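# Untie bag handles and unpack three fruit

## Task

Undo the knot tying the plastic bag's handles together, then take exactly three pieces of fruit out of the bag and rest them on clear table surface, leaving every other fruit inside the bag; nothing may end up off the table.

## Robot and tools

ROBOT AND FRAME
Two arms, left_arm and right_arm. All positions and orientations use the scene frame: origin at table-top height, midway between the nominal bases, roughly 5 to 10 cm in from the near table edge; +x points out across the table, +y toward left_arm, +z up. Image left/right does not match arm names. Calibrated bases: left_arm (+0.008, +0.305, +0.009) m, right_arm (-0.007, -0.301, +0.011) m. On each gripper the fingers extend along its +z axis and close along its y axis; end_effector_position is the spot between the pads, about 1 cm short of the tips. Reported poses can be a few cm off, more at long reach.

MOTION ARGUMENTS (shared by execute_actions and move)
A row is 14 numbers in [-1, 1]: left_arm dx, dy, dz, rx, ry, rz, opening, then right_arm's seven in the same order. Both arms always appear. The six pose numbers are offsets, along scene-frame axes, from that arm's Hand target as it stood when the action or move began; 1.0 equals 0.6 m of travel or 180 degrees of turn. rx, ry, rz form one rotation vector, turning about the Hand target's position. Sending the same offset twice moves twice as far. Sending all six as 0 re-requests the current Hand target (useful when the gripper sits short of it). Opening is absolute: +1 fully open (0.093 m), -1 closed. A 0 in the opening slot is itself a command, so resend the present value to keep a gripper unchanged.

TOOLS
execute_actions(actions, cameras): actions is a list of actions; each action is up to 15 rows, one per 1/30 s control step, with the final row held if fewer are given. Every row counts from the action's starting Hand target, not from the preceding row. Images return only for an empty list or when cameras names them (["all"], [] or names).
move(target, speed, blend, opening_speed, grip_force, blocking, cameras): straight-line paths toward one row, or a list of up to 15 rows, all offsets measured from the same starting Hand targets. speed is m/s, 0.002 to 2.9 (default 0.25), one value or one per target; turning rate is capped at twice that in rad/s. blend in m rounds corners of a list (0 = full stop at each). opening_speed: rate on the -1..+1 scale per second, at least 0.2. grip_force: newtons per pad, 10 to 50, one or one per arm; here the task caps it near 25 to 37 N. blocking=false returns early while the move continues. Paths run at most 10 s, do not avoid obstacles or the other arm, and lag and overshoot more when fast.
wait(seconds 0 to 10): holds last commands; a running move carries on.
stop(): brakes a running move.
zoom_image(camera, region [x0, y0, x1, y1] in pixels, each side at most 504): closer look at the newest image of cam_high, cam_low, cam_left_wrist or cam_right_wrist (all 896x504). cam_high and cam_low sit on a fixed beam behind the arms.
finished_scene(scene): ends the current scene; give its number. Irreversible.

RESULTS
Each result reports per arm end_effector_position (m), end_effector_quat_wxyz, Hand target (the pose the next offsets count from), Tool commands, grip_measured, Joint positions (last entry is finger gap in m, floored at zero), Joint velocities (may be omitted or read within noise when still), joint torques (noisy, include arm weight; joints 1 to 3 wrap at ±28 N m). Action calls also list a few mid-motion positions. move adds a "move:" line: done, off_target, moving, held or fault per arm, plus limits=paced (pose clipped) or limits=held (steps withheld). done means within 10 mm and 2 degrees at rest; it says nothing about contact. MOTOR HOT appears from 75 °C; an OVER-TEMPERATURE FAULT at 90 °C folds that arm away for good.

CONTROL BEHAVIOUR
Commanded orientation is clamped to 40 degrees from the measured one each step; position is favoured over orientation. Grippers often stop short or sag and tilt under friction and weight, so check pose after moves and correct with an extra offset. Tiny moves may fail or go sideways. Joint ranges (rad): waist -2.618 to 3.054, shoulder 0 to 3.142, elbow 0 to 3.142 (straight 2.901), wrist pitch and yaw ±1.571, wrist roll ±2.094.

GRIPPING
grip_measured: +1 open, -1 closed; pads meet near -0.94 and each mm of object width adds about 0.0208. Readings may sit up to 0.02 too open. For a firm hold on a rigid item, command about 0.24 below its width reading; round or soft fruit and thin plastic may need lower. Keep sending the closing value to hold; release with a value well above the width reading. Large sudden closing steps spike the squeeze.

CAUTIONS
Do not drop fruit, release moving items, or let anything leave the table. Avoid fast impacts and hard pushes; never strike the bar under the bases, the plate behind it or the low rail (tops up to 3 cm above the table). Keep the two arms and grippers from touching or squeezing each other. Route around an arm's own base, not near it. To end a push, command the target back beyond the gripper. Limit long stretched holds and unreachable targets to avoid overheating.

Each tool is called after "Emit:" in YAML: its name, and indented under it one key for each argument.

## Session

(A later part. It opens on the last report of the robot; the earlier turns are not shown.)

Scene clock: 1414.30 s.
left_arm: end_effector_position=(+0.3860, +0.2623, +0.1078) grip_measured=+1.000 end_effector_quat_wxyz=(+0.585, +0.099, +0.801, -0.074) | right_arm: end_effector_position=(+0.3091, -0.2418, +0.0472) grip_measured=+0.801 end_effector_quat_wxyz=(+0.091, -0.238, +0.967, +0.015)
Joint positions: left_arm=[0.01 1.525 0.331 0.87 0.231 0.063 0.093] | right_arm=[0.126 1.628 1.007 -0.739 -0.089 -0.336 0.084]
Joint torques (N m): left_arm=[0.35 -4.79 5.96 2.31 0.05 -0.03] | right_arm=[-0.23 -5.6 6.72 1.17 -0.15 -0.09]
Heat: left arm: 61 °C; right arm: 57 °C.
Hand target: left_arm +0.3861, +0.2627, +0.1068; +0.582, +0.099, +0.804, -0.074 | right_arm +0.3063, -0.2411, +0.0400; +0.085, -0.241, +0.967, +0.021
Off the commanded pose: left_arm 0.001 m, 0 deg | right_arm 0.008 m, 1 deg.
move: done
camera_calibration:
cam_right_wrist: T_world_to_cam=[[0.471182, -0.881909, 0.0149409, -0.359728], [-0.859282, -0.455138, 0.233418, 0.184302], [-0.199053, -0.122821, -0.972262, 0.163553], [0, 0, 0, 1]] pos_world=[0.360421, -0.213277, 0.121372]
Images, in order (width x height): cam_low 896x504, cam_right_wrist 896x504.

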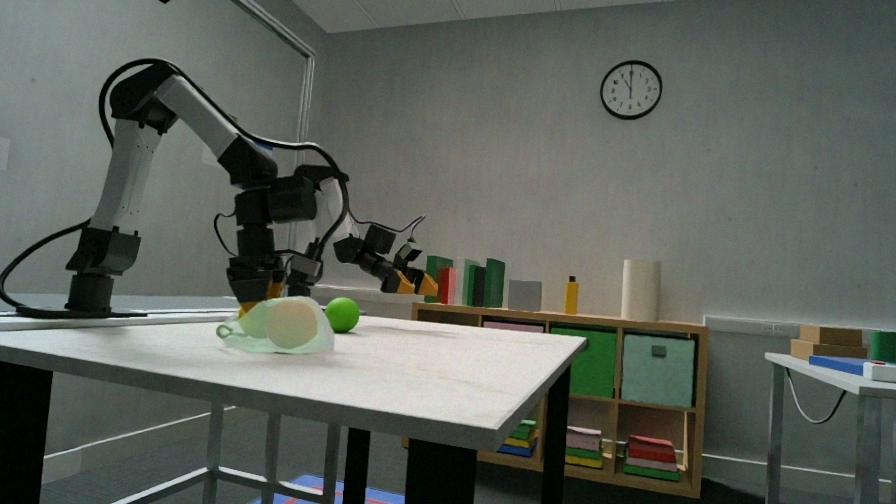

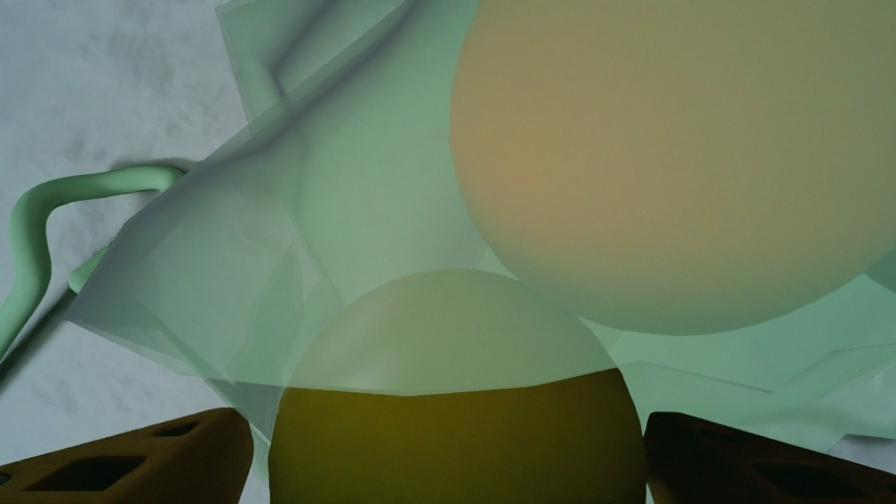

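Emit:
zoom_image:
  camera: "cam_right_wrist"
  region: [60, 300, 340, 504]

Scaled by 1.800 from the camera's 896x504 image, which has a finer 1280x720 frame.

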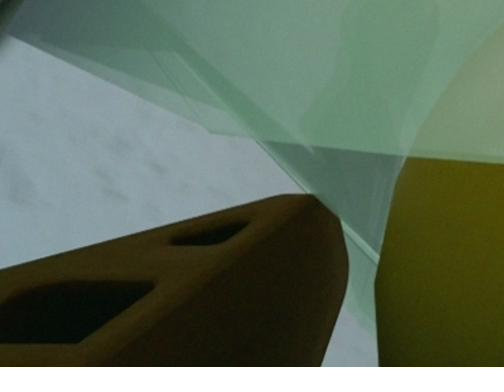

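Emit:
move:
  target:
    - [0,0,0,0,0,0,1,0,0.0,0.092,0,0,0,0.8]
    - [0,0,0,0,0,0,1,-0.0213,0.0613,0.07,0,0,0,-1]
  speed: 0.1
  cameras: ["cam_right_wrist","cam_low"]

Scene clock: 1460.83 s.
left_arm: end_effector_position=(+0.3860, +0.2623, +0.1078) grip_measured=+1.000 end_effector_quat_wxyz=(+0.585, +0.099, +0.801, -0.074) | right_arm: end_effector_position=(+0.2981, -0.2046, +0.0826) grip_measured=-0.987 end_effector_quat_wxyz=(+0.085, -0.242, +0.966, +0.020)
Joint positions: left_arm=[0.01 1.525 0.331 0.87 0.231 0.063 0.093] | right_arm=[0.252 1.576 1.107 -0.896 -0.071 -0.221 0]
Joint torques (N m): left_arm=[0.39 -4.78 5.98 2.32 0.06 -0.03] | right_arm=[0.24 -8.14 6.45 1.09 -0.02 0.11]
Heat: left arm: 61 °C; right arm: 56 °C.
Hand target: left_arm +0.3861, +0.2627, +0.1068; +0.582, +0.099, +0.804, -0.074 | right_arm +0.2936, -0.2043, +0.0821; +0.085, -0.240, +0.967, +0.021
Off the commanded pose: left_arm 0.001 m, 0 deg | right_arm 0.005 m, 0 deg.
move: done
camera_calibration:
cam_right_wrist: T_world_to_cam=[[0.479536, -0.877513, 0.00390956, -0.32303], [-0.851516, -0.464243, 0.243719, 0.178538], [-0.212052, -0.120201, -0.969838, 0.204605], [0, 0, 0, 1]] pos_world=[0.350319, -0.175984, 0.156184]
Images, in order (width x height): cam_low 896x504, cam_right_wrist 896x504.

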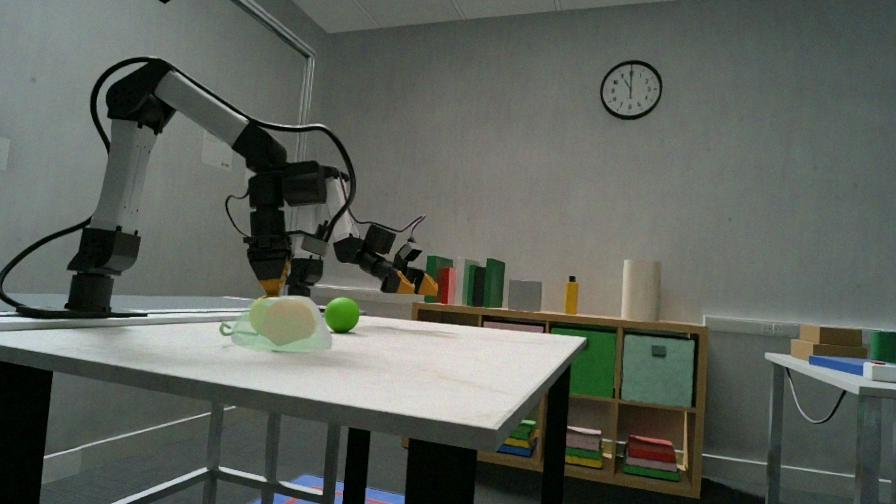

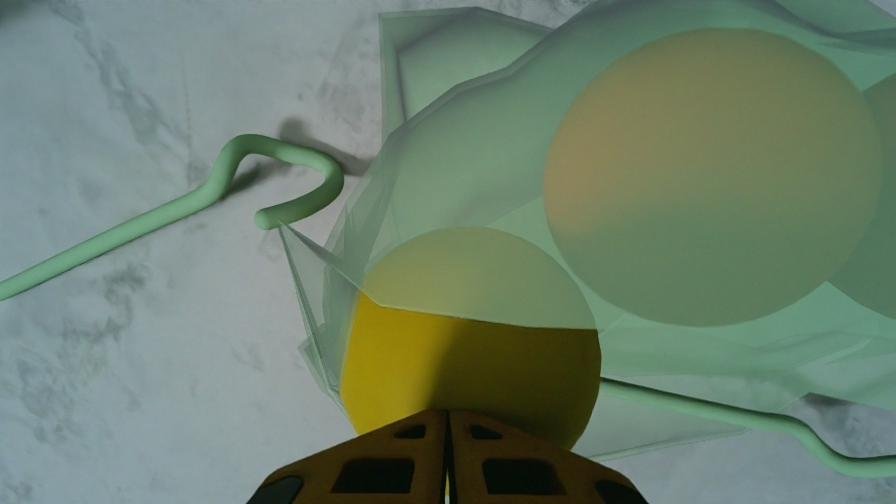

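Emit:
move:
  target:
    - [0,0,0,0,0,0,1,0,0.0,0.05,0,0,0,-1]
    - [0,0,0,0,0,0,1,0.05,-0.06,0.318,0,-0.0667,-0.155,-1]
  speed: [0.1,0.25]
  blend: [0.02,0]
  cameras: ["cam_right_wrist","cam_high"]

Emit:
zoom_image:
  camera: "cam_right_wrist"
  region: [280, 100, 660, 440]

Scene clock: 1481.97 s.
left_arm: end_effector_position=(+0.3860, +0.2623, +0.1078) grip_measured=+1.000 end_effector_quat_wxyz=(+0.585, +0.099, +0.801, -0.074) | right_arm: end_effector_position=(+0.3230, -0.2347, +0.2685) grip_measured=-0.987 end_effector_quat_wxyz=(+0.188, -0.012, +0.982, -0.018)
Joint positions: left_arm=[0.01 1.525 0.331 0.87 0.231 0.063 0.093] | right_arm=[0.197 1.528 1.759 -1.403 0.07 0.175 0]
Joint torques (N m): left_arm=[0.32 -4.81 5.86 2.33 0.07 -0.03] | right_arm=[-0.94 -5.09 10.95 1.18 0.25 0.06]
Heat: left arm: 61 °C; right arm: 56 °C.
Hand target: left_arm +0.3861, +0.2627, +0.1068; +0.582, +0.099, +0.804, -0.074 | right_arm +0.3236, -0.2402, +0.2729; +0.187, -0.002, +0.982, -0.025
Off the commanded pose: left_arm 0.001 m, 0 deg | right_arm 0.007 m, 1 deg.
move: done; blend cut to 0.015 m at target 1
camera_calibration:
cam_right_wrist: T_world_to_cam=[[0.0254939, -0.998788, 0.0421021, -0.254039], [-0.998787, -0.023674, 0.0431737, 0.34532], [-0.0421247, -0.0431517, -0.99818, 0.3574], [0, 0, 0, 1]] pos_world=[0.366433, -0.230134, 0.352537]
Images, in order (width x height): cam_high 896x504, cam_right_wrist 896x504.

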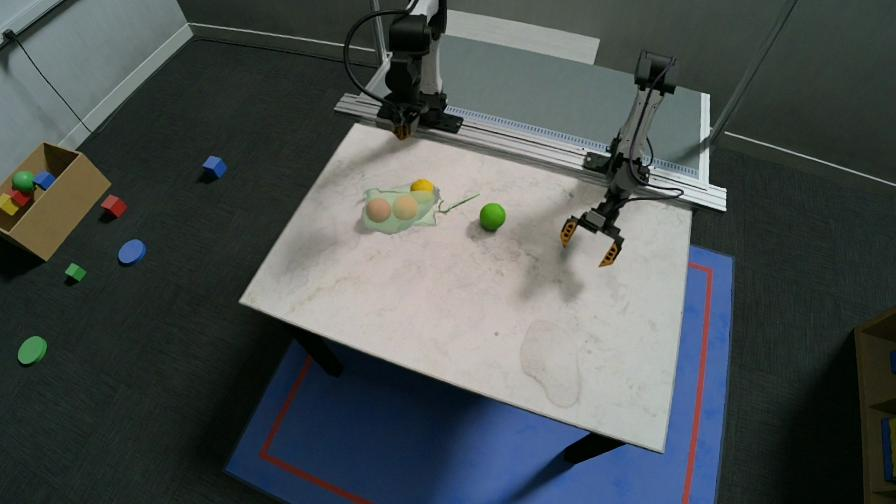

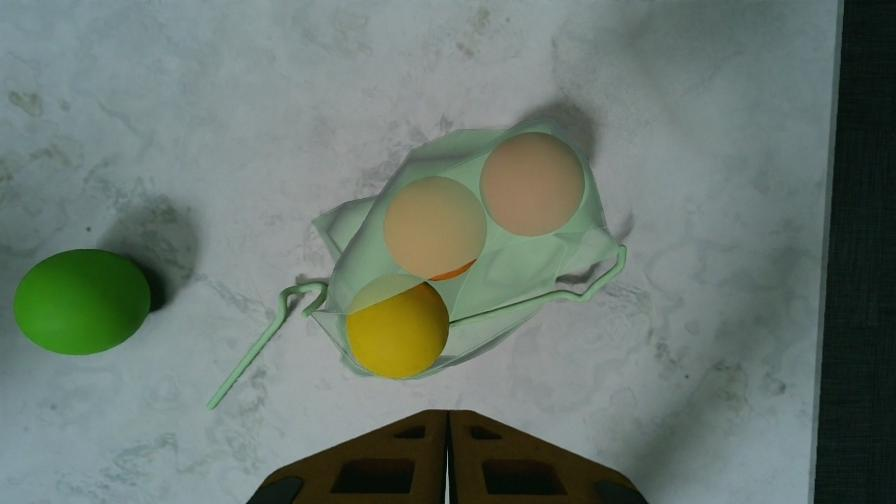

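Scaled by 1.326 from the camera's 896x504 image, which has a finer 1280x720 frame.

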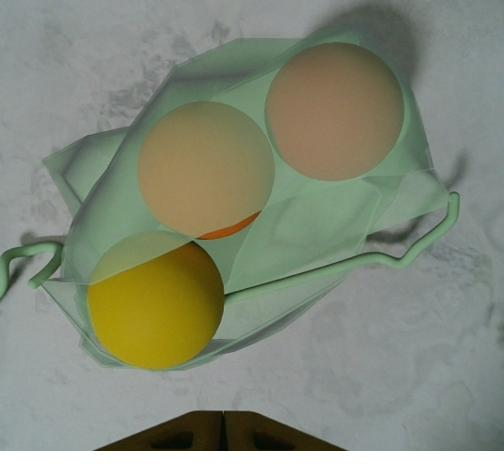

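Emit:
move:
  target: [0,0,0,0,0,0,1,-0.0627,-0.0463,-0.32,0.0423,0.0398,-0.332,0.1]
  speed: 0.2
  cameras: ["cam_right_wrist"]

Scene clock: 1545.60 s.
left_arm: end_effector_position=(+0.3860, +0.2623, +0.1078) grip_measured=+1.000 end_effector_quat_wxyz=(+0.585, +0.099, +0.801, -0.074) | right_arm: end_effector_position=(+0.2872, -0.2640, +0.0869) grip_measured=+0.099 end_effector_quat_wxyz=(+0.094, +0.490, +0.865, -0.047)
Joint positions: left_arm=[0.01 1.525 0.331 0.87 0.231 0.063 0.093] | right_arm=[0.197 1.567 1.112 -1.003 0.158 1.231 0.05]
Joint torques (N m): left_arm=[0.31 -4.82 5.91 2.32 0.06 -0.04] | right_arm=[-0.94 -5.39 6.78 0.86 0.26 0.09]
Heat: left arm: 61 °C; right arm: 62 °C.
Hand target: left_arm +0.3861, +0.2627, +0.1068; +0.582, +0.099, +0.804, -0.074 | right_arm +0.2859, -0.2681, +0.0808; +0.091, +0.497, +0.861, -0.053
Off the commanded pose: left_arm 0.001 m, 0 deg | right_arm 0.007 m, 1 deg.
move: done
camera_calibration:
cam_right_wrist: T_world_to_cam=[[-0.851987, -0.523501, -0.0080458, 0.106984], [-0.513466, 0.832453, 0.208264, 0.388983], [-0.102329, 0.18157, -0.97804, 0.248236], [0, 0, 0, 1]] pos_world=[0.316281, -0.312876, 0.162634]
Images, in order (width x height): cam_right_wrist 896x504.

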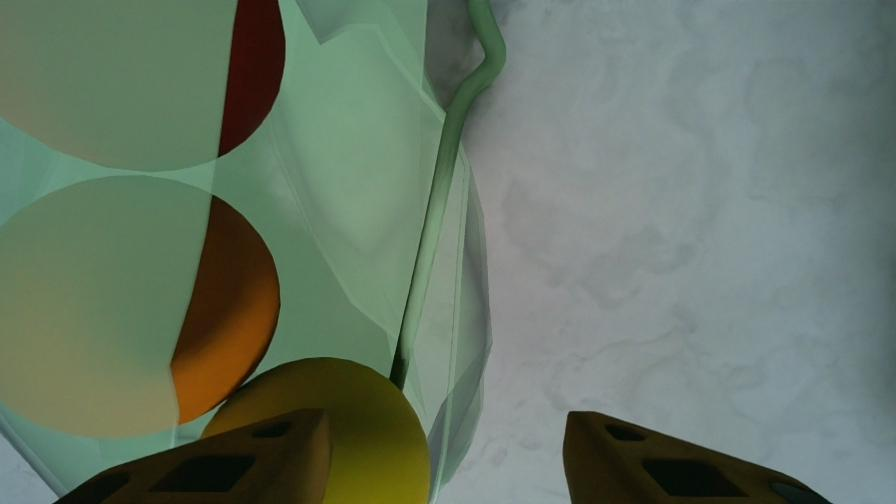

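Emit:
move:
  target:
    - [0,0,0,0,0,0,1,0.0105,-0.0217,-0.02,0,0,0,0.0]
    - [0,0,0,0,0,0,1,0.0105,-0.0217,-0.086,0,0,0,0.0]
  speed: 0.1
  cameras: ["cam_right_wrist"]

Scene clock: 1573.57 s.
left_arm: end_effector_position=(+0.3860, +0.2623, +0.1078) grip_measured=+1.000 end_effector_quat_wxyz=(+0.585, +0.099, +0.801, -0.074) | right_arm: end_effector_position=(+0.2953, -0.2791, +0.0361) grip_measured=+0.001 end_effector_quat_wxyz=(+0.096, +0.497, +0.861, -0.048)
Joint positions: left_arm=[0.01 1.525 0.331 0.87 0.231 0.063 0.093] | right_arm=[0.148 1.654 0.988 -0.782 0.158 1.199 0.045]
Joint torques (N m): left_arm=[0.35 -4.82 5.94 2.31 0.05 -0.03] | right_arm=[-0.4 -5.52 6.35 0.87 0.19 -0.03]
Heat: left arm: 61 °C; right arm: 57 °C.
Hand target: left_arm +0.3861, +0.2627, +0.1068; +0.582, +0.099, +0.804, -0.074 | right_arm +0.2922, -0.2811, +0.0292; +0.091, +0.497, +0.861, -0.053
Off the commanded pose: left_arm 0.001 m, 0 deg | right_arm 0.008 m, 1 deg.
move: done
camera_calibration:
cam_right_wrist: T_world_to_cam=[[-0.860789, -0.508842, -0.0110682, 0.11238], [-0.500236, 0.84182, 0.202737, 0.415151], [-0.0938439, 0.180051, -0.979171, 0.199198], [0, 0, 0, 1]] pos_world=[0.323102, -0.328165, 0.112126]
Images, in order (width x height): cam_right_wrist 896x504.

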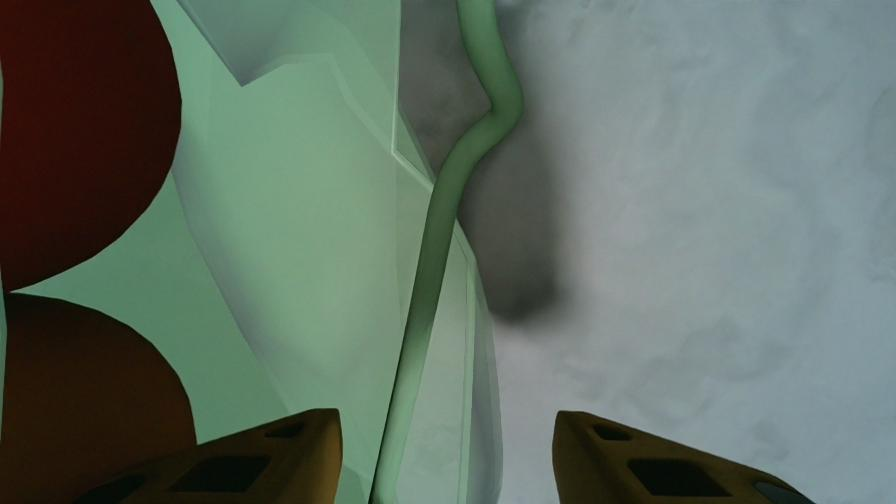

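Emit:
move:
  target:
    - [0,0,0,0,0,0,1,0,0,-0.016,0,0,0,0.0]
    - [0,0,0,0,0,0,1,0,0,-0.016,0,0,0,-1]
    - [0,0,0,0,0,0,1,-0.02,-0.005,0.02,0,0,0,-1]
  speed: 0.06
  opening_speed: 0.6
  cameras: ["cam_right_wrist"]

Scene clock: 1585.27 s.
left_arm: end_effector_position=(+0.3860, +0.2623, +0.1078) grip_measured=+1.000 end_effector_quat_wxyz=(+0.585, +0.099, +0.801, -0.074) | right_arm: end_effector_position=(+0.2892, -0.2800, +0.0383) grip_measured=-0.986 end_effector_quat_wxyz=(+0.096, +0.497, +0.861, -0.049)
Joint positions: left_arm=[0.01 1.525 0.331 0.87 0.231 0.063 0.093] | right_arm=[0.148 1.628 0.969 -0.79 0.158 1.198 0]
Joint torques (N m): left_arm=[0.35 -4.79 5.91 2.32 0.06 0] | right_arm=[-1.01 -9.17 6.23 0.48 0.17 -0.06]
Heat: left arm: 61 °C; right arm: 56 °C.
Hand target: left_arm +0.3861, +0.2627, +0.1068; +0.582, +0.099, +0.804, -0.074 | right_arm +0.2803, -0.2841, +0.0413; +0.091, +0.497, +0.861, -0.053
Off the commanded pose: left_arm 0.001 m, 0 deg | right_arm 0.010 m, 1 deg.
move: done
camera_calibration:
cam_right_wrist: T_world_to_cam=[[-0.860201, -0.509857, -0.010051, 0.106193], [-0.50102, 0.84129, 0.203006, 0.41244], [-0.095048, 0.179661, -0.979126, 0.201084], [0, 0, 0, 1]] pos_world=[0.3171, -0.328966, 0.114227]
Images, in order (width x height): cam_right_wrist 896x504.

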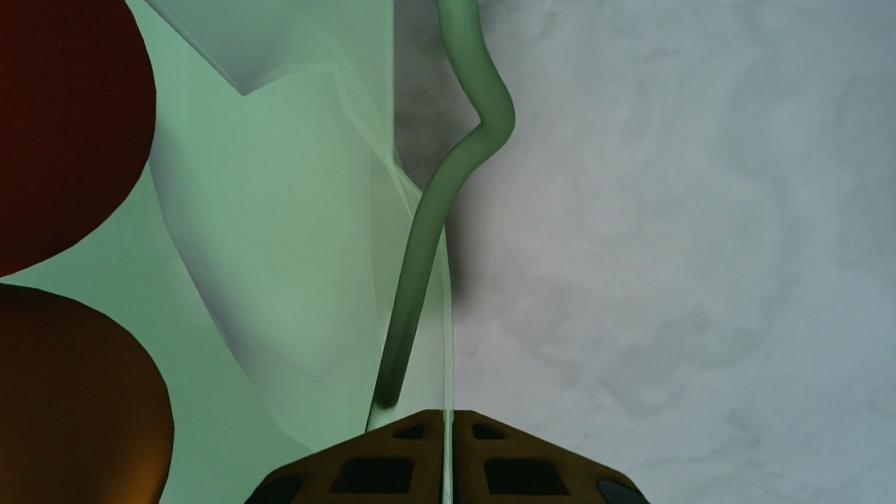

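Emit:
move:
  target:
    - [0,0,0,0,0,0,1,-0.08,0.01,0.02,0,0,0,-1]
    - [0,0,0,0,0,0,1,-0.1,0.015,-0.01,0,0,0,-1]
  speed: 0.06
  blend: [0.01,0]
  cameras: ["cam_right_wrist","cam_high"]

Emit:
zoom_image:
  camera: "cam_high"
  region: [340, 140, 500, 270]

Scene clock: 1595.23 s.
left_arm: end_effector_position=(+0.3860, +0.2623, +0.1078) grip_measured=+1.000 end_effector_quat_wxyz=(+0.585, +0.099, +0.801, -0.074) | right_arm: end_effector_position=(+0.2200, -0.2751, +0.0332) grip_measured=-0.986 end_effector_quat_wxyz=(+0.080, +0.496, +0.863, -0.059)
Joint positions: left_arm=[0.01 1.525 0.331 0.87 0.231 0.063 0.093] | right_arm=[0.218 1.417 0.745 -0.827 0.158 1.268 0]
Joint torques (N m): left_arm=[0.36 -4.77 6 2.31 0.05 -0.03] | right_arm=[0.21 -6.86 6.31 0.74 0.26 0.05]
Heat: left arm: 61 °C; right arm: 55 °C.
Hand target: left_arm +0.3861, +0.2627, +0.1068; +0.582, +0.099, +0.804, -0.074 | right_arm +0.2202, -0.2751, +0.0353; +0.091, +0.497, +0.861, -0.053
Off the commanded pose: left_arm 0.001 m, 0 deg | right_arm 0.002 m, 1 deg.
move: done
camera_calibration:
cam_right_wrist: T_world_to_cam=[[-0.859993, -0.509754, 0.0237161, 0.0479913], [-0.49268, 0.841501, 0.221681, 0.372326], [-0.13296, 0.17896, -0.974831, 0.196786], [0, 0, 0, 1]] pos_world=[0.250875, -0.324066, 0.108157]
Images, in order (width x height): cam_high 896x504, cam_right_wrist 896x504.

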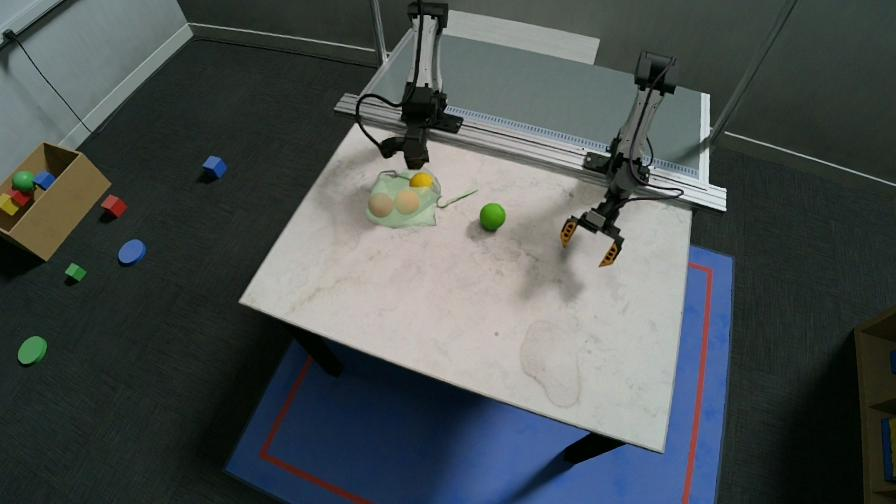

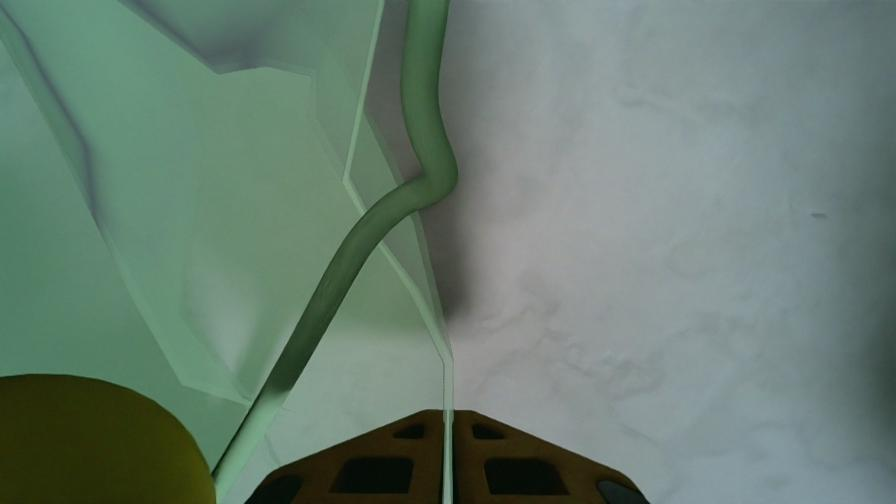

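Scaled by 3.150 from the camera's 896x504 image, which has a finer 1280x720 frame.

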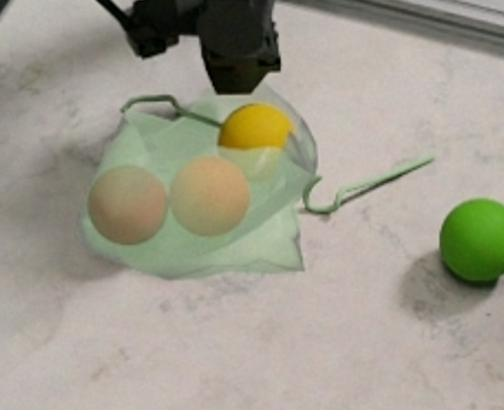

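Emit:
move:
  target:
    - [0,0,0,0,0,0,1,0,0.0,-0.03,0,0,0,-1]
    - [0,0,0,0,0,0,1,0,0.0,-0.03,0,0,0,-0.5]
    - [0,0,0,0,0,0,1,0,-0.005,0.15,0,0,0,-0.5]
    - [0,0,0,0,0,0,1,0.16,0.08,0.4,-0.0423,-0.0398,0.332,0.85]
  speed: [0.06,0.06,0.1,0.25]
  blend: [0,0,0.02,0]
  cameras: ["cam_right_wrist"]

Emit:
zoom_image:
  camera: "cam_right_wrist"
  region: [280, 100, 680, 480]

Scene clock: 1614.60 s.
left_arm: end_effector_position=(+0.3860, +0.2623, +0.1078) grip_measured=+1.000 end_effector_quat_wxyz=(+0.585, +0.099, +0.801, -0.074) | right_arm: end_effector_position=(+0.3157, -0.2267, +0.2699) grip_measured=+0.849 end_effector_quat_wxyz=(+0.188, -0.001, +0.982, -0.029)
Joint positions: left_arm=[0.01 1.525 0.331 0.87 0.231 0.063 0.093] | right_arm=[0.25 1.518 1.757 -1.421 0.116 0.243 0.086]
Joint torques (N m): left_arm=[0.31 -4.79 6 2.31 0.06 -0.01] | right_arm=[-0.73 -4.83 11.58 1.18 0.01 -0.09]
Heat: left arm: 61 °C; right arm: 55 °C.
Hand target: left_arm +0.3861, +0.2627, +0.1068; +0.582, +0.099, +0.804, -0.074 | right_arm +0.3163, -0.2271, +0.2752; +0.187, -0.002, +0.982, -0.025
Off the commanded pose: left_arm 0.001 m, 0 deg | right_arm 0.005 m, 0 deg.
move: done
camera_calibration:
cam_right_wrist: T_world_to_cam=[[-0.000712457, -0.998212, 0.0597691, -0.242321], [-0.999129, 0.00320491, 0.0416159, 0.344697], [-0.0417331, -0.0596873, -0.997344, 0.354742], [0, 0, 0, 1]] pos_world=[0.359028, -0.221819, 0.353939]
Images, in order (width x height): cam_right_wrist 896x504.

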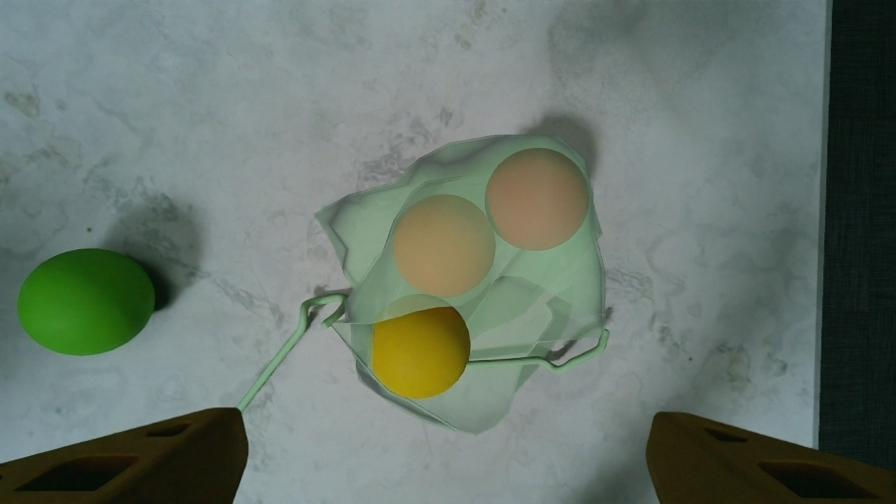

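Scaled by 1.260 from the camera's 896x504 image, which has a finer 1280x720 frame.

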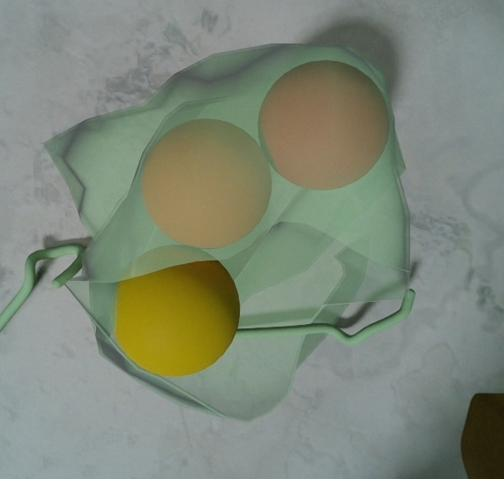

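Emit:
move:
  target: [0,0,0,0,0,0,1,-0.0647,0.0093,-0.30,0.0143,0.0644,0.0166,0.82]
  speed: 0.2
  cameras: ["cam_right_wrist"]

Scene clock: 1661.00 s.
left_arm: end_effector_position=(+0.3860, +0.2623, +0.1078) grip_measured=+1.000 end_effector_quat_wxyz=(+0.585, +0.099, +0.801, -0.074) | right_arm: end_effector_position=(+0.2791, -0.2239, +0.0986) grip_measured=+0.821 end_effector_quat_wxyz=(+0.089, -0.019, +0.996, -0.003)
Joint positions: left_arm=[0.01 1.525 0.331 0.87 0.231 0.063 0.093] | right_arm=[0.252 1.471 1.069 -0.96 0.013 0.224 0.085]
Joint torques (N m): left_arm=[0.36 -4.79 5.91 2.32 0.06 -0.03] | right_arm=[0.2 -5.82 7.19 1.16 -0.04 -0.09]
Heat: left arm: 61 °C; right arm: 59 °C.
Hand target: left_arm +0.3861, +0.2627, +0.1068; +0.582, +0.099, +0.804, -0.074 | right_arm +0.2774, -0.2214, +0.0952; +0.088, -0.026, +0.996, +0.002
Off the commanded pose: left_arm 0.001 m, 0 deg | right_arm 0.004 m, 1 deg.
move: done
camera_calibration:
cam_right_wrist: T_world_to_cam=[[0.0470637, -0.998839, 0.0102566, -0.237965], [-0.969914, -0.0432407, 0.239576, 0.277155], [-0.238854, -0.0212234, -0.970823, 0.243544], [0, 0, 0, 1]] pos_world=[0.338188, -0.220536, 0.172479]
Images, in order (width x height): cam_right_wrist 896x504.

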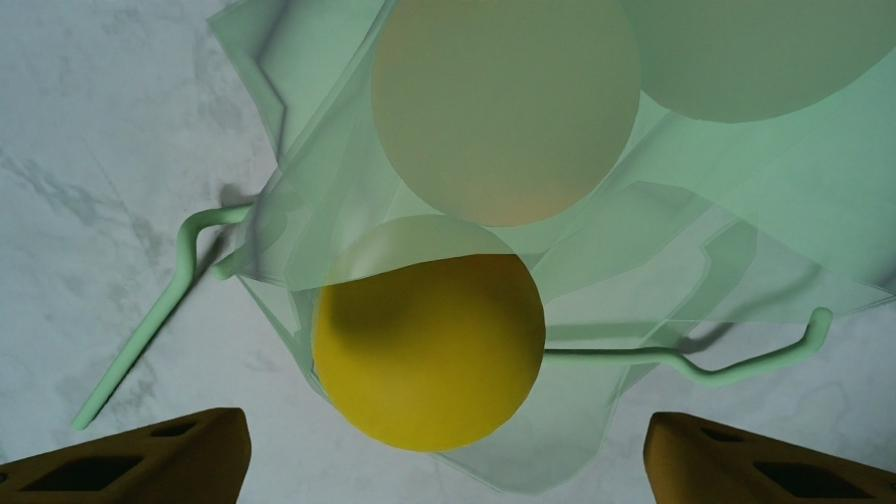

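Emit:
move:
  target:
    - [0,0,0,0,0,0,1,0.0018,0.004,-0.01,0,0,0.0167,0.8]
    - [0,0,0,0,0,0,1,0.0018,0.004,-0.075,0,0,0.0167,0.8]
  speed: 0.08
  blend: [0.003,0]
  cameras: ["cam_right_wrist"]

Emit:
zoom_image:
  camera: "cam_right_wrist"
  region: [100, 250, 400, 504]

Scene clock: 1690.97 s.
left_arm: end_effector_position=(+0.3860, +0.2623, +0.1078) grip_measured=+1.000 end_effector_quat_wxyz=(+0.585, +0.099, +0.801, -0.074) | right_arm: end_effector_position=(+0.2814, -0.2210, +0.0565) grip_measured=+0.801 end_effector_quat_wxyz=(+0.094, -0.048, +0.994, +0.001)
Joint positions: left_arm=[0.01 1.525 0.331 0.87 0.231 0.063 0.093] | right_arm=[0.26 1.519 0.938 -0.769 0.005 0.176 0.084]
Joint torques (N m): left_arm=[0.43 -4.83 5.91 2.33 0.05 -0.03] | right_arm=[0.17 -4.96 6.84 1.21 -0.05 -0.03]
Heat: left arm: 61 °C; right arm: 58 °C.
Hand target: left_arm +0.3861, +0.2627, +0.1068; +0.582, +0.099, +0.804, -0.074 | right_arm +0.2785, -0.2191, +0.0502; +0.088, -0.052, +0.995, +0.004
Off the commanded pose: left_arm 0.001 m, 0 deg | right_arm 0.007 m, 1 deg.
move: done; blend cut to 0 m at target 1
camera_calibration:
cam_right_wrist: T_world_to_cam=[[0.104017, -0.994541, 0.00823366, -0.249621], [-0.968224, -0.0993649, 0.229497, 0.277264], [-0.227426, -0.0318437, -0.973275, 0.197828], [0, 0, 0, 1]] pos_world=[0.33941, -0.214409, 0.130965]
Images, in order (width x height): cam_right_wrist 896x504.

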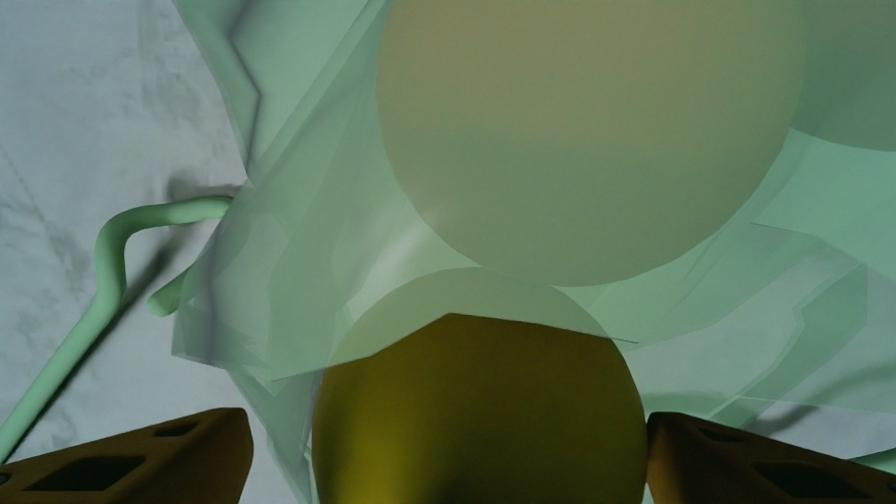

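Scaled by 1.680 from the camera's 896x504 image, which has a finer 1280x720 frame.

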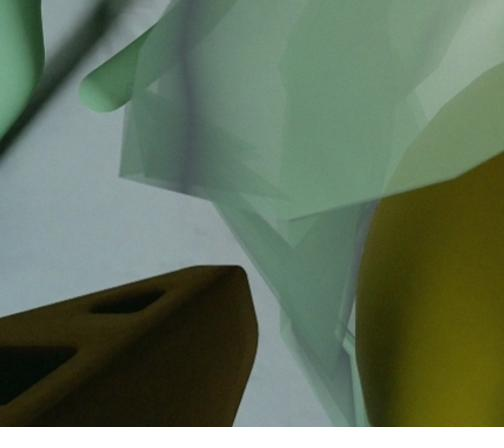

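Emit:
zoom_image:
  camera: "cam_right_wrist"
  region: [540, 180, 896, 460]

Scaled by 1.416 from the camera's 896x504 image, which has a finer 1280x720 frame.

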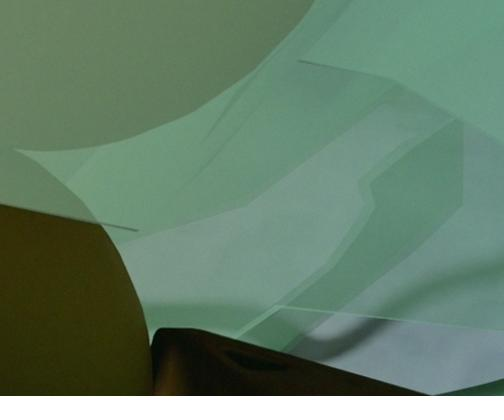

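Emit:
move:
  target: [0,0,0,0,0,0,1,0.05,-0.07,0.22,0,-0.0556,-0.0333,0.0]
  speed: 0.15
  cameras: ["cam_right_wrist"]

Emit:
zoom_image:
  camera: "cam_right_wrist"
  region: [240, 130, 700, 460]

Scene clock: 1735.83 s.
left_arm: end_effector_position=(+0.3860, +0.2623, +0.1078) grip_measured=+1.000 end_effector_quat_wxyz=(+0.585, +0.099, +0.801, -0.074) | right_arm: end_effector_position=(+0.3065, -0.2579, +0.1665) grip_measured=+0.047 end_effector_quat_wxyz=(+0.157, -0.001, +0.988, -0.003)
Joint positions: left_arm=[0.01 1.525 0.331 0.87 0.231 0.063 0.093] | right_arm=[0.111 1.412 1.25 -1.065 0.004 0.124 0.047]
Joint torques (N m): left_arm=[0.38 -4.79 5.9 2.32 0.05 -0.01] | right_arm=[-0.9 -7.38 12.11 1.11 0.07 -0.06]
Heat: left arm: 61 °C; right arm: 56 °C.
Hand target: left_arm +0.3861, +0.2627, +0.1068; +0.582, +0.099, +0.804, -0.074 | right_arm +0.3085, -0.2611, +0.1822; +0.174, +0.000, +0.985, -0.005
Off the commanded pose: left_arm 0.001 m, 0 deg | right_arm 0.016 m, 2 deg.
move: off_target (right_arm)
camera_calibration:
cam_right_wrist: T_world_to_cam=[[0.0095636, -0.999919, 0.00840869, -0.262345], [-0.994369, -0.00862233, 0.105619, 0.324799], [-0.105538, -0.00937145, -0.994371, 0.281388], [0, 0, 0, 1]] pos_world=[0.355177, -0.256886, 0.247705]
Images, in order (width x height): cam_right_wrist 896x504.

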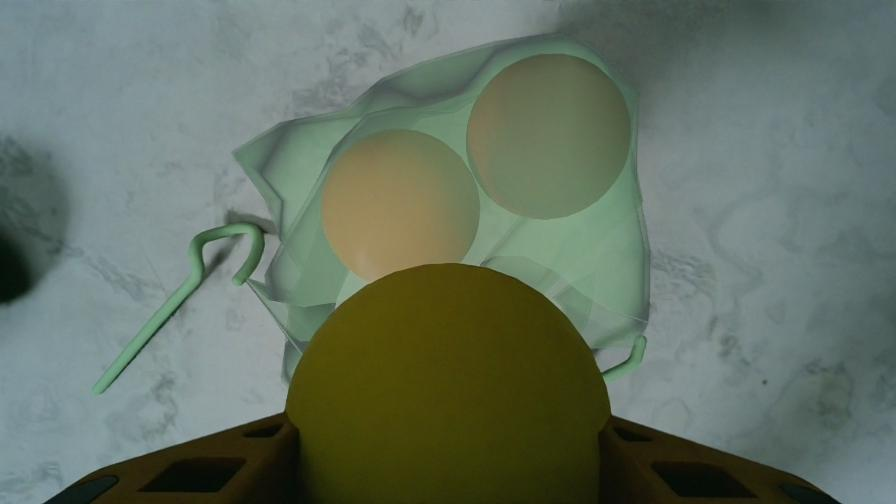

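Scaled by 1.096 from the camera's 896x504 image, which has a finer 1280x720 frame.

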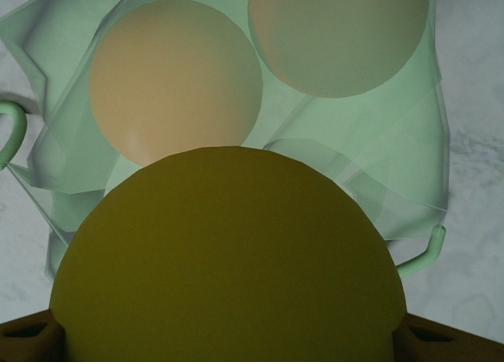

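Emit:
wait:
  seconds: 0.1
  cameras: ["cam_low","cam_high","cam_right_wrist"]

Emit:
zoom_image:
  camera: "cam_low"
  region: [200, 200, 380, 370]

Emit:
zoom_image:
  camera: "cam_high"
  region: [340, 140, 500, 270]

Scene clock: 1745.83 s.
left_arm: end_effector_position=(+0.3860, +0.2623, +0.1078) grip_measured=+1.000 end_effector_quat_wxyz=(+0.585, +0.099, +0.801, -0.074) | right_arm: end_effector_position=(+0.3064, -0.2579, +0.1665) grip_measured=+0.047 end_effector_quat_wxyz=(+0.156, -0.001, +0.988, -0.003)
Joint positions: left_arm=[0.01 1.525 0.331 0.87 0.231 0.063 0.093] | right_arm=[0.111 1.412 1.25 -1.066 0.004 0.124 0.047]
Joint torques (N m): left_arm=[0.29 -4.78 5.98 2.33 0.06 -0.03] | right_arm=[-0.92 -7.49 11.99 1.13 0.09 -0.1]
Heat: left arm: 61 °C; right arm: 57 °C.
Hand target: left_arm +0.3861, +0.2627, +0.1068; +0.582, +0.099, +0.804, -0.074 | right_arm +0.3085, -0.2611, +0.1822; +0.174, +0.000, +0.985, -0.005
Tool commands: left_gripper/opening=+1.0 right_gripper/opening=+0.0
Off the commanded pose: left_arm 0.001 m, 0 deg | right_arm 0.016 m, 2 deg.
wait: 0.10 s; at rest from the start
camera_calibration:
cam_right_wrist: T_world_to_cam=[[0.00957723, -0.999918, 0.00850491, -0.262372], [-0.994338, -0.0086229, 0.105917, 0.324614], [-0.105835, -0.00947115, -0.994339, 0.28145], [0, 0, 0, 1]] pos_world=[0.355076, -0.256886, 0.247706]
Images, in order (width x height): cam_high 896x504, cam_low 896x504, cam_right_wrist 896x504.

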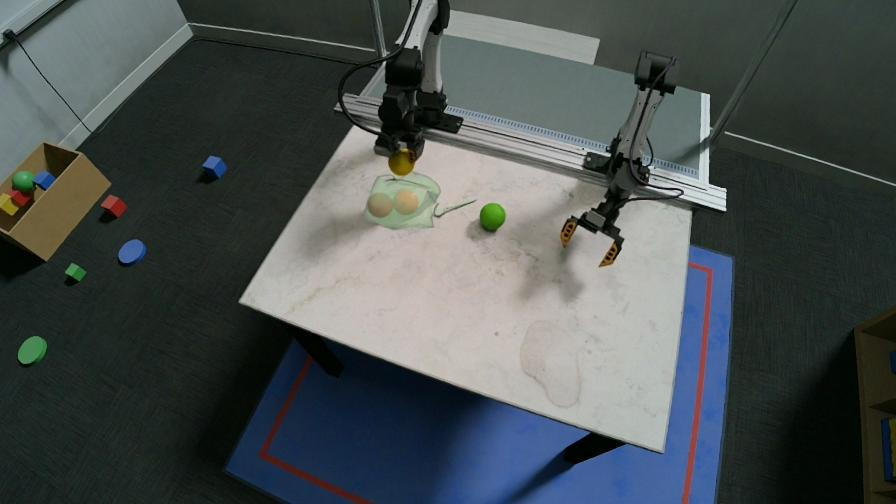

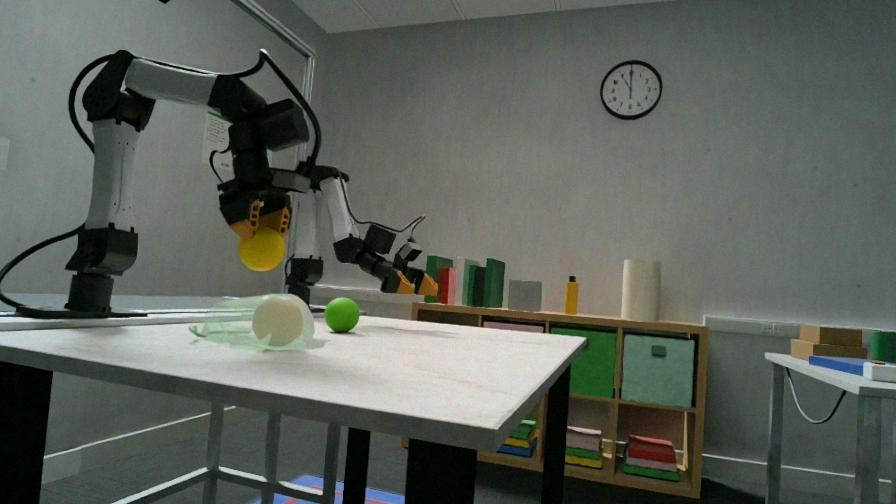

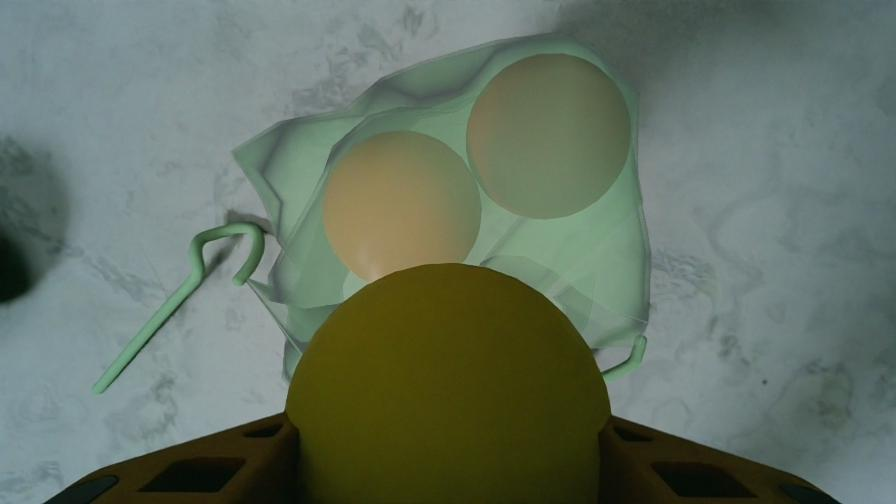

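Scaled by 2.800 from the camera's 896x504 image, which has a finer 1280x720 frame.

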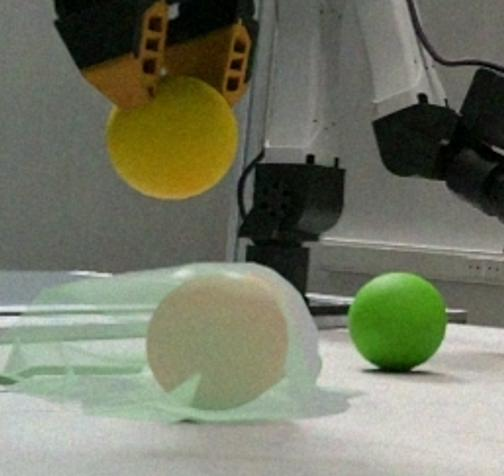

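Scaled by 3.150 from the camera's 896x504 image, which has a finer 1280x720 frame.

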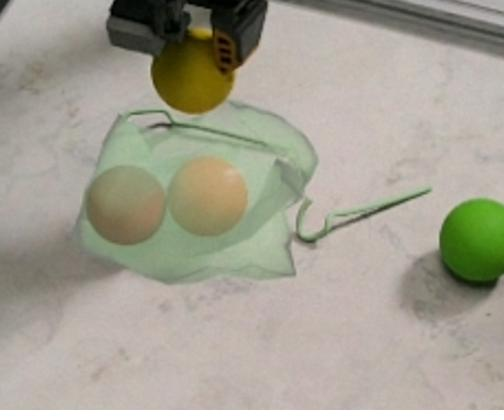

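Emit:
move:
  target:
    - [0,0,0,0,0,0,1,0,0,0.04,0,0,0,0]
    - [0,0,0,0,0,0,1,0.219,0.435,0.04,0,0,0,0.0]
    - [0,0,0,0,0,0,1,0.219,0.435,-0.11,0,0,0,0.0]
  speed: [0.08,0.12,0.08]
  blend: [0.02,0.03,0]
  cameras: ["cam_right_wrist","cam_low"]

Emit:
zoom_image:
  camera: "cam_low"
  region: [310, 220, 450, 350]

Scene clock: 1773.20 s.
left_arm: end_effector_position=(+0.3860, +0.2623, +0.1078) grip_measured=+1.000 end_effector_quat_wxyz=(+0.585, +0.099, +0.801, -0.074) | right_arm: end_effector_position=(+0.4389, -0.0020, +0.0966) grip_measured=+0.047 end_effector_quat_wxyz=(+0.152, -0.002, +0.988, -0.014)
Joint positions: left_arm=[0.01 1.525 0.331 0.87 0.231 0.063 0.093] | right_arm=[0.637 2.428 2.404 -1.27 0.185 0.623 0.047]
Joint torques (N m): left_arm=[0.29 -4.74 5.96 2.33 0.04 -0.03] | right_arm=[0.28 -17.63 7.38 1.3 0.33 0.05]
Heat: left arm: 61 °C; right arm: 60 °C.
Hand target: left_arm +0.3861, +0.2627, +0.1068; +0.582, +0.099, +0.804, -0.074 | right_arm +0.4399, -0.0001, +0.1162; +0.174, +0.000, +0.985, -0.005
Off the commanded pose: left_arm 0.001 m, 0 deg | right_arm 0.020 m, 3 deg.
elbow stopped short (right arm): the move would have taken joint 3 (elbow) straighter than the controller allows.
move: off_target (right_arm); blend cut to 0.0121 m at target 1
camera_calibration:
cam_right_wrist: T_world_to_cam=[[0.00834259, -0.999518, 0.0299152, -0.0086795], [-0.993361, -0.00485125, 0.114935, 0.46465], [-0.114734, -0.0306755, -0.992922, 0.232108], [0, 0, 0, 1]] pos_world=[0.488269, 0.000698861, 0.177321]
Images, in order (width x height): cam_low 896x504, cam_right_wrist 896x504.

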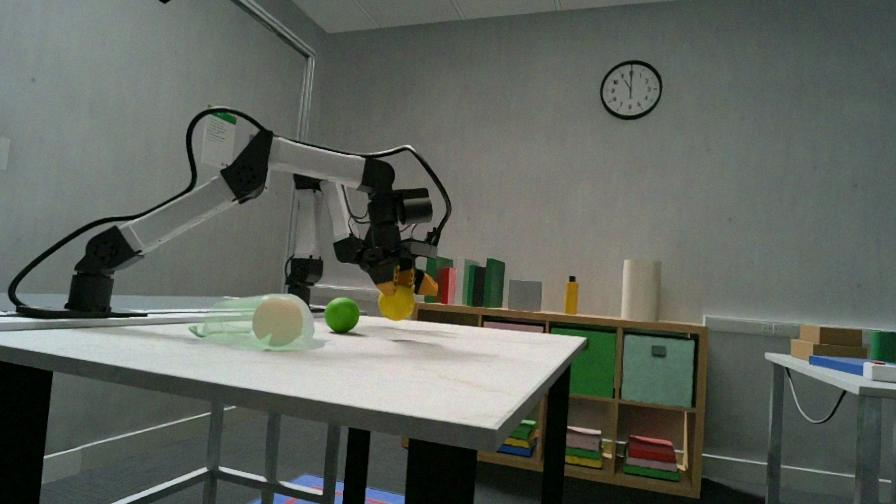

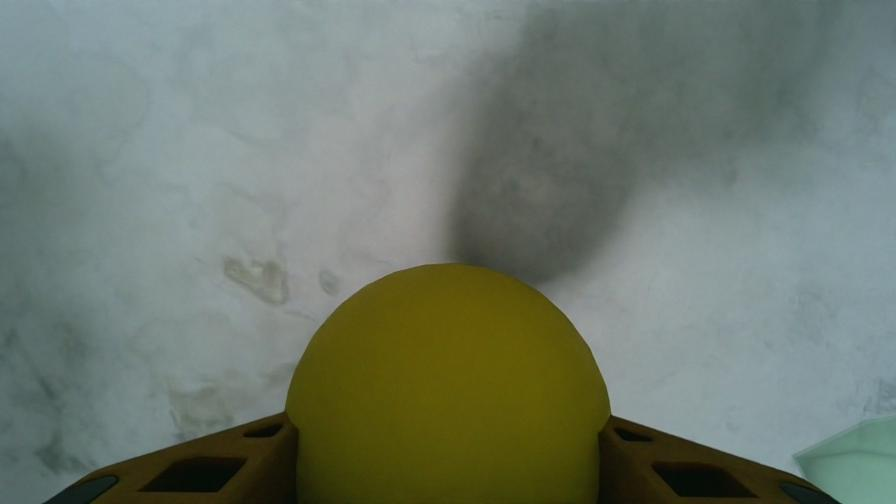

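Scaled by 3.600 from the camera's 896x504 image, which has a finer 1280x720 frame.

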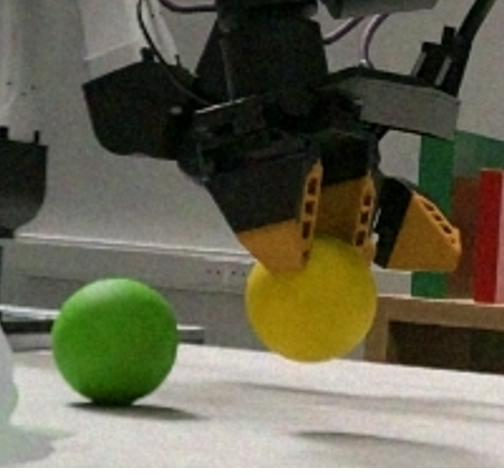

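Emit:
move:
  target:
    - [0,0,0,0,0,0,1,-0.033,0.0,-0.01,0,0,0,0]
    - [0,0,0,0,0,0,1,-0.033,0.0,-0.055,0,0,0,0.0]
  speed: [0.06,0.05]
  cameras: ["cam_low"]

Emit:
zoom_image:
  camera: "cam_low"
  region: [310, 220, 450, 350]

Scene clock: 1786.23 s.
left_arm: end_effector_position=(+0.3860, +0.2623, +0.1078) grip_measured=+1.000 end_effector_quat_wxyz=(+0.585, +0.099, +0.801, -0.074) | right_arm: end_effector_position=(+0.4184, -0.0014, +0.0622) grip_measured=+0.047 end_effector_quat_wxyz=(+0.151, -0.005, +0.988, -0.015)
Joint positions: left_arm=[0.01 1.525 0.331 0.87 0.231 0.063 0.093] | right_arm=[0.666 2.323 2.082 -1.06 0.194 0.645 0.047]
Joint torques (N m): left_arm=[0.31 -4.75 5.9 2.33 0.05 -0.03] | right_arm=[0.24 -17.8 7.17 1.25 0.34 0.09]
Heat: left arm: 61 °C; right arm: 59 °C.
Hand target: left_arm +0.3861, +0.2627, +0.1068; +0.582, +0.099, +0.804, -0.074 | right_arm +0.4202, -0.0002, +0.0833; +0.174, +0.000, +0.985, -0.005
Off the commanded pose: left_arm 0.001 m, 0 deg | right_arm 0.021 m, 3 deg.
move: off_target (right_arm)
Images, in order (width x height): cam_low 896x504.

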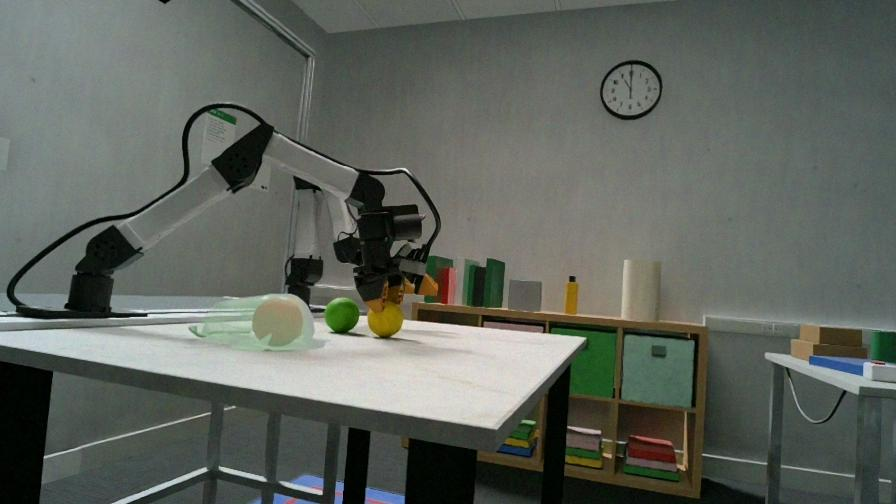

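Scaled by 3.600 from the camera's 896x504 image, which has a finer 1280x720 frame.

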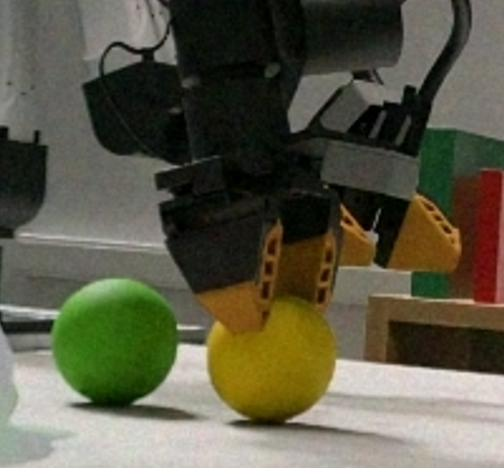

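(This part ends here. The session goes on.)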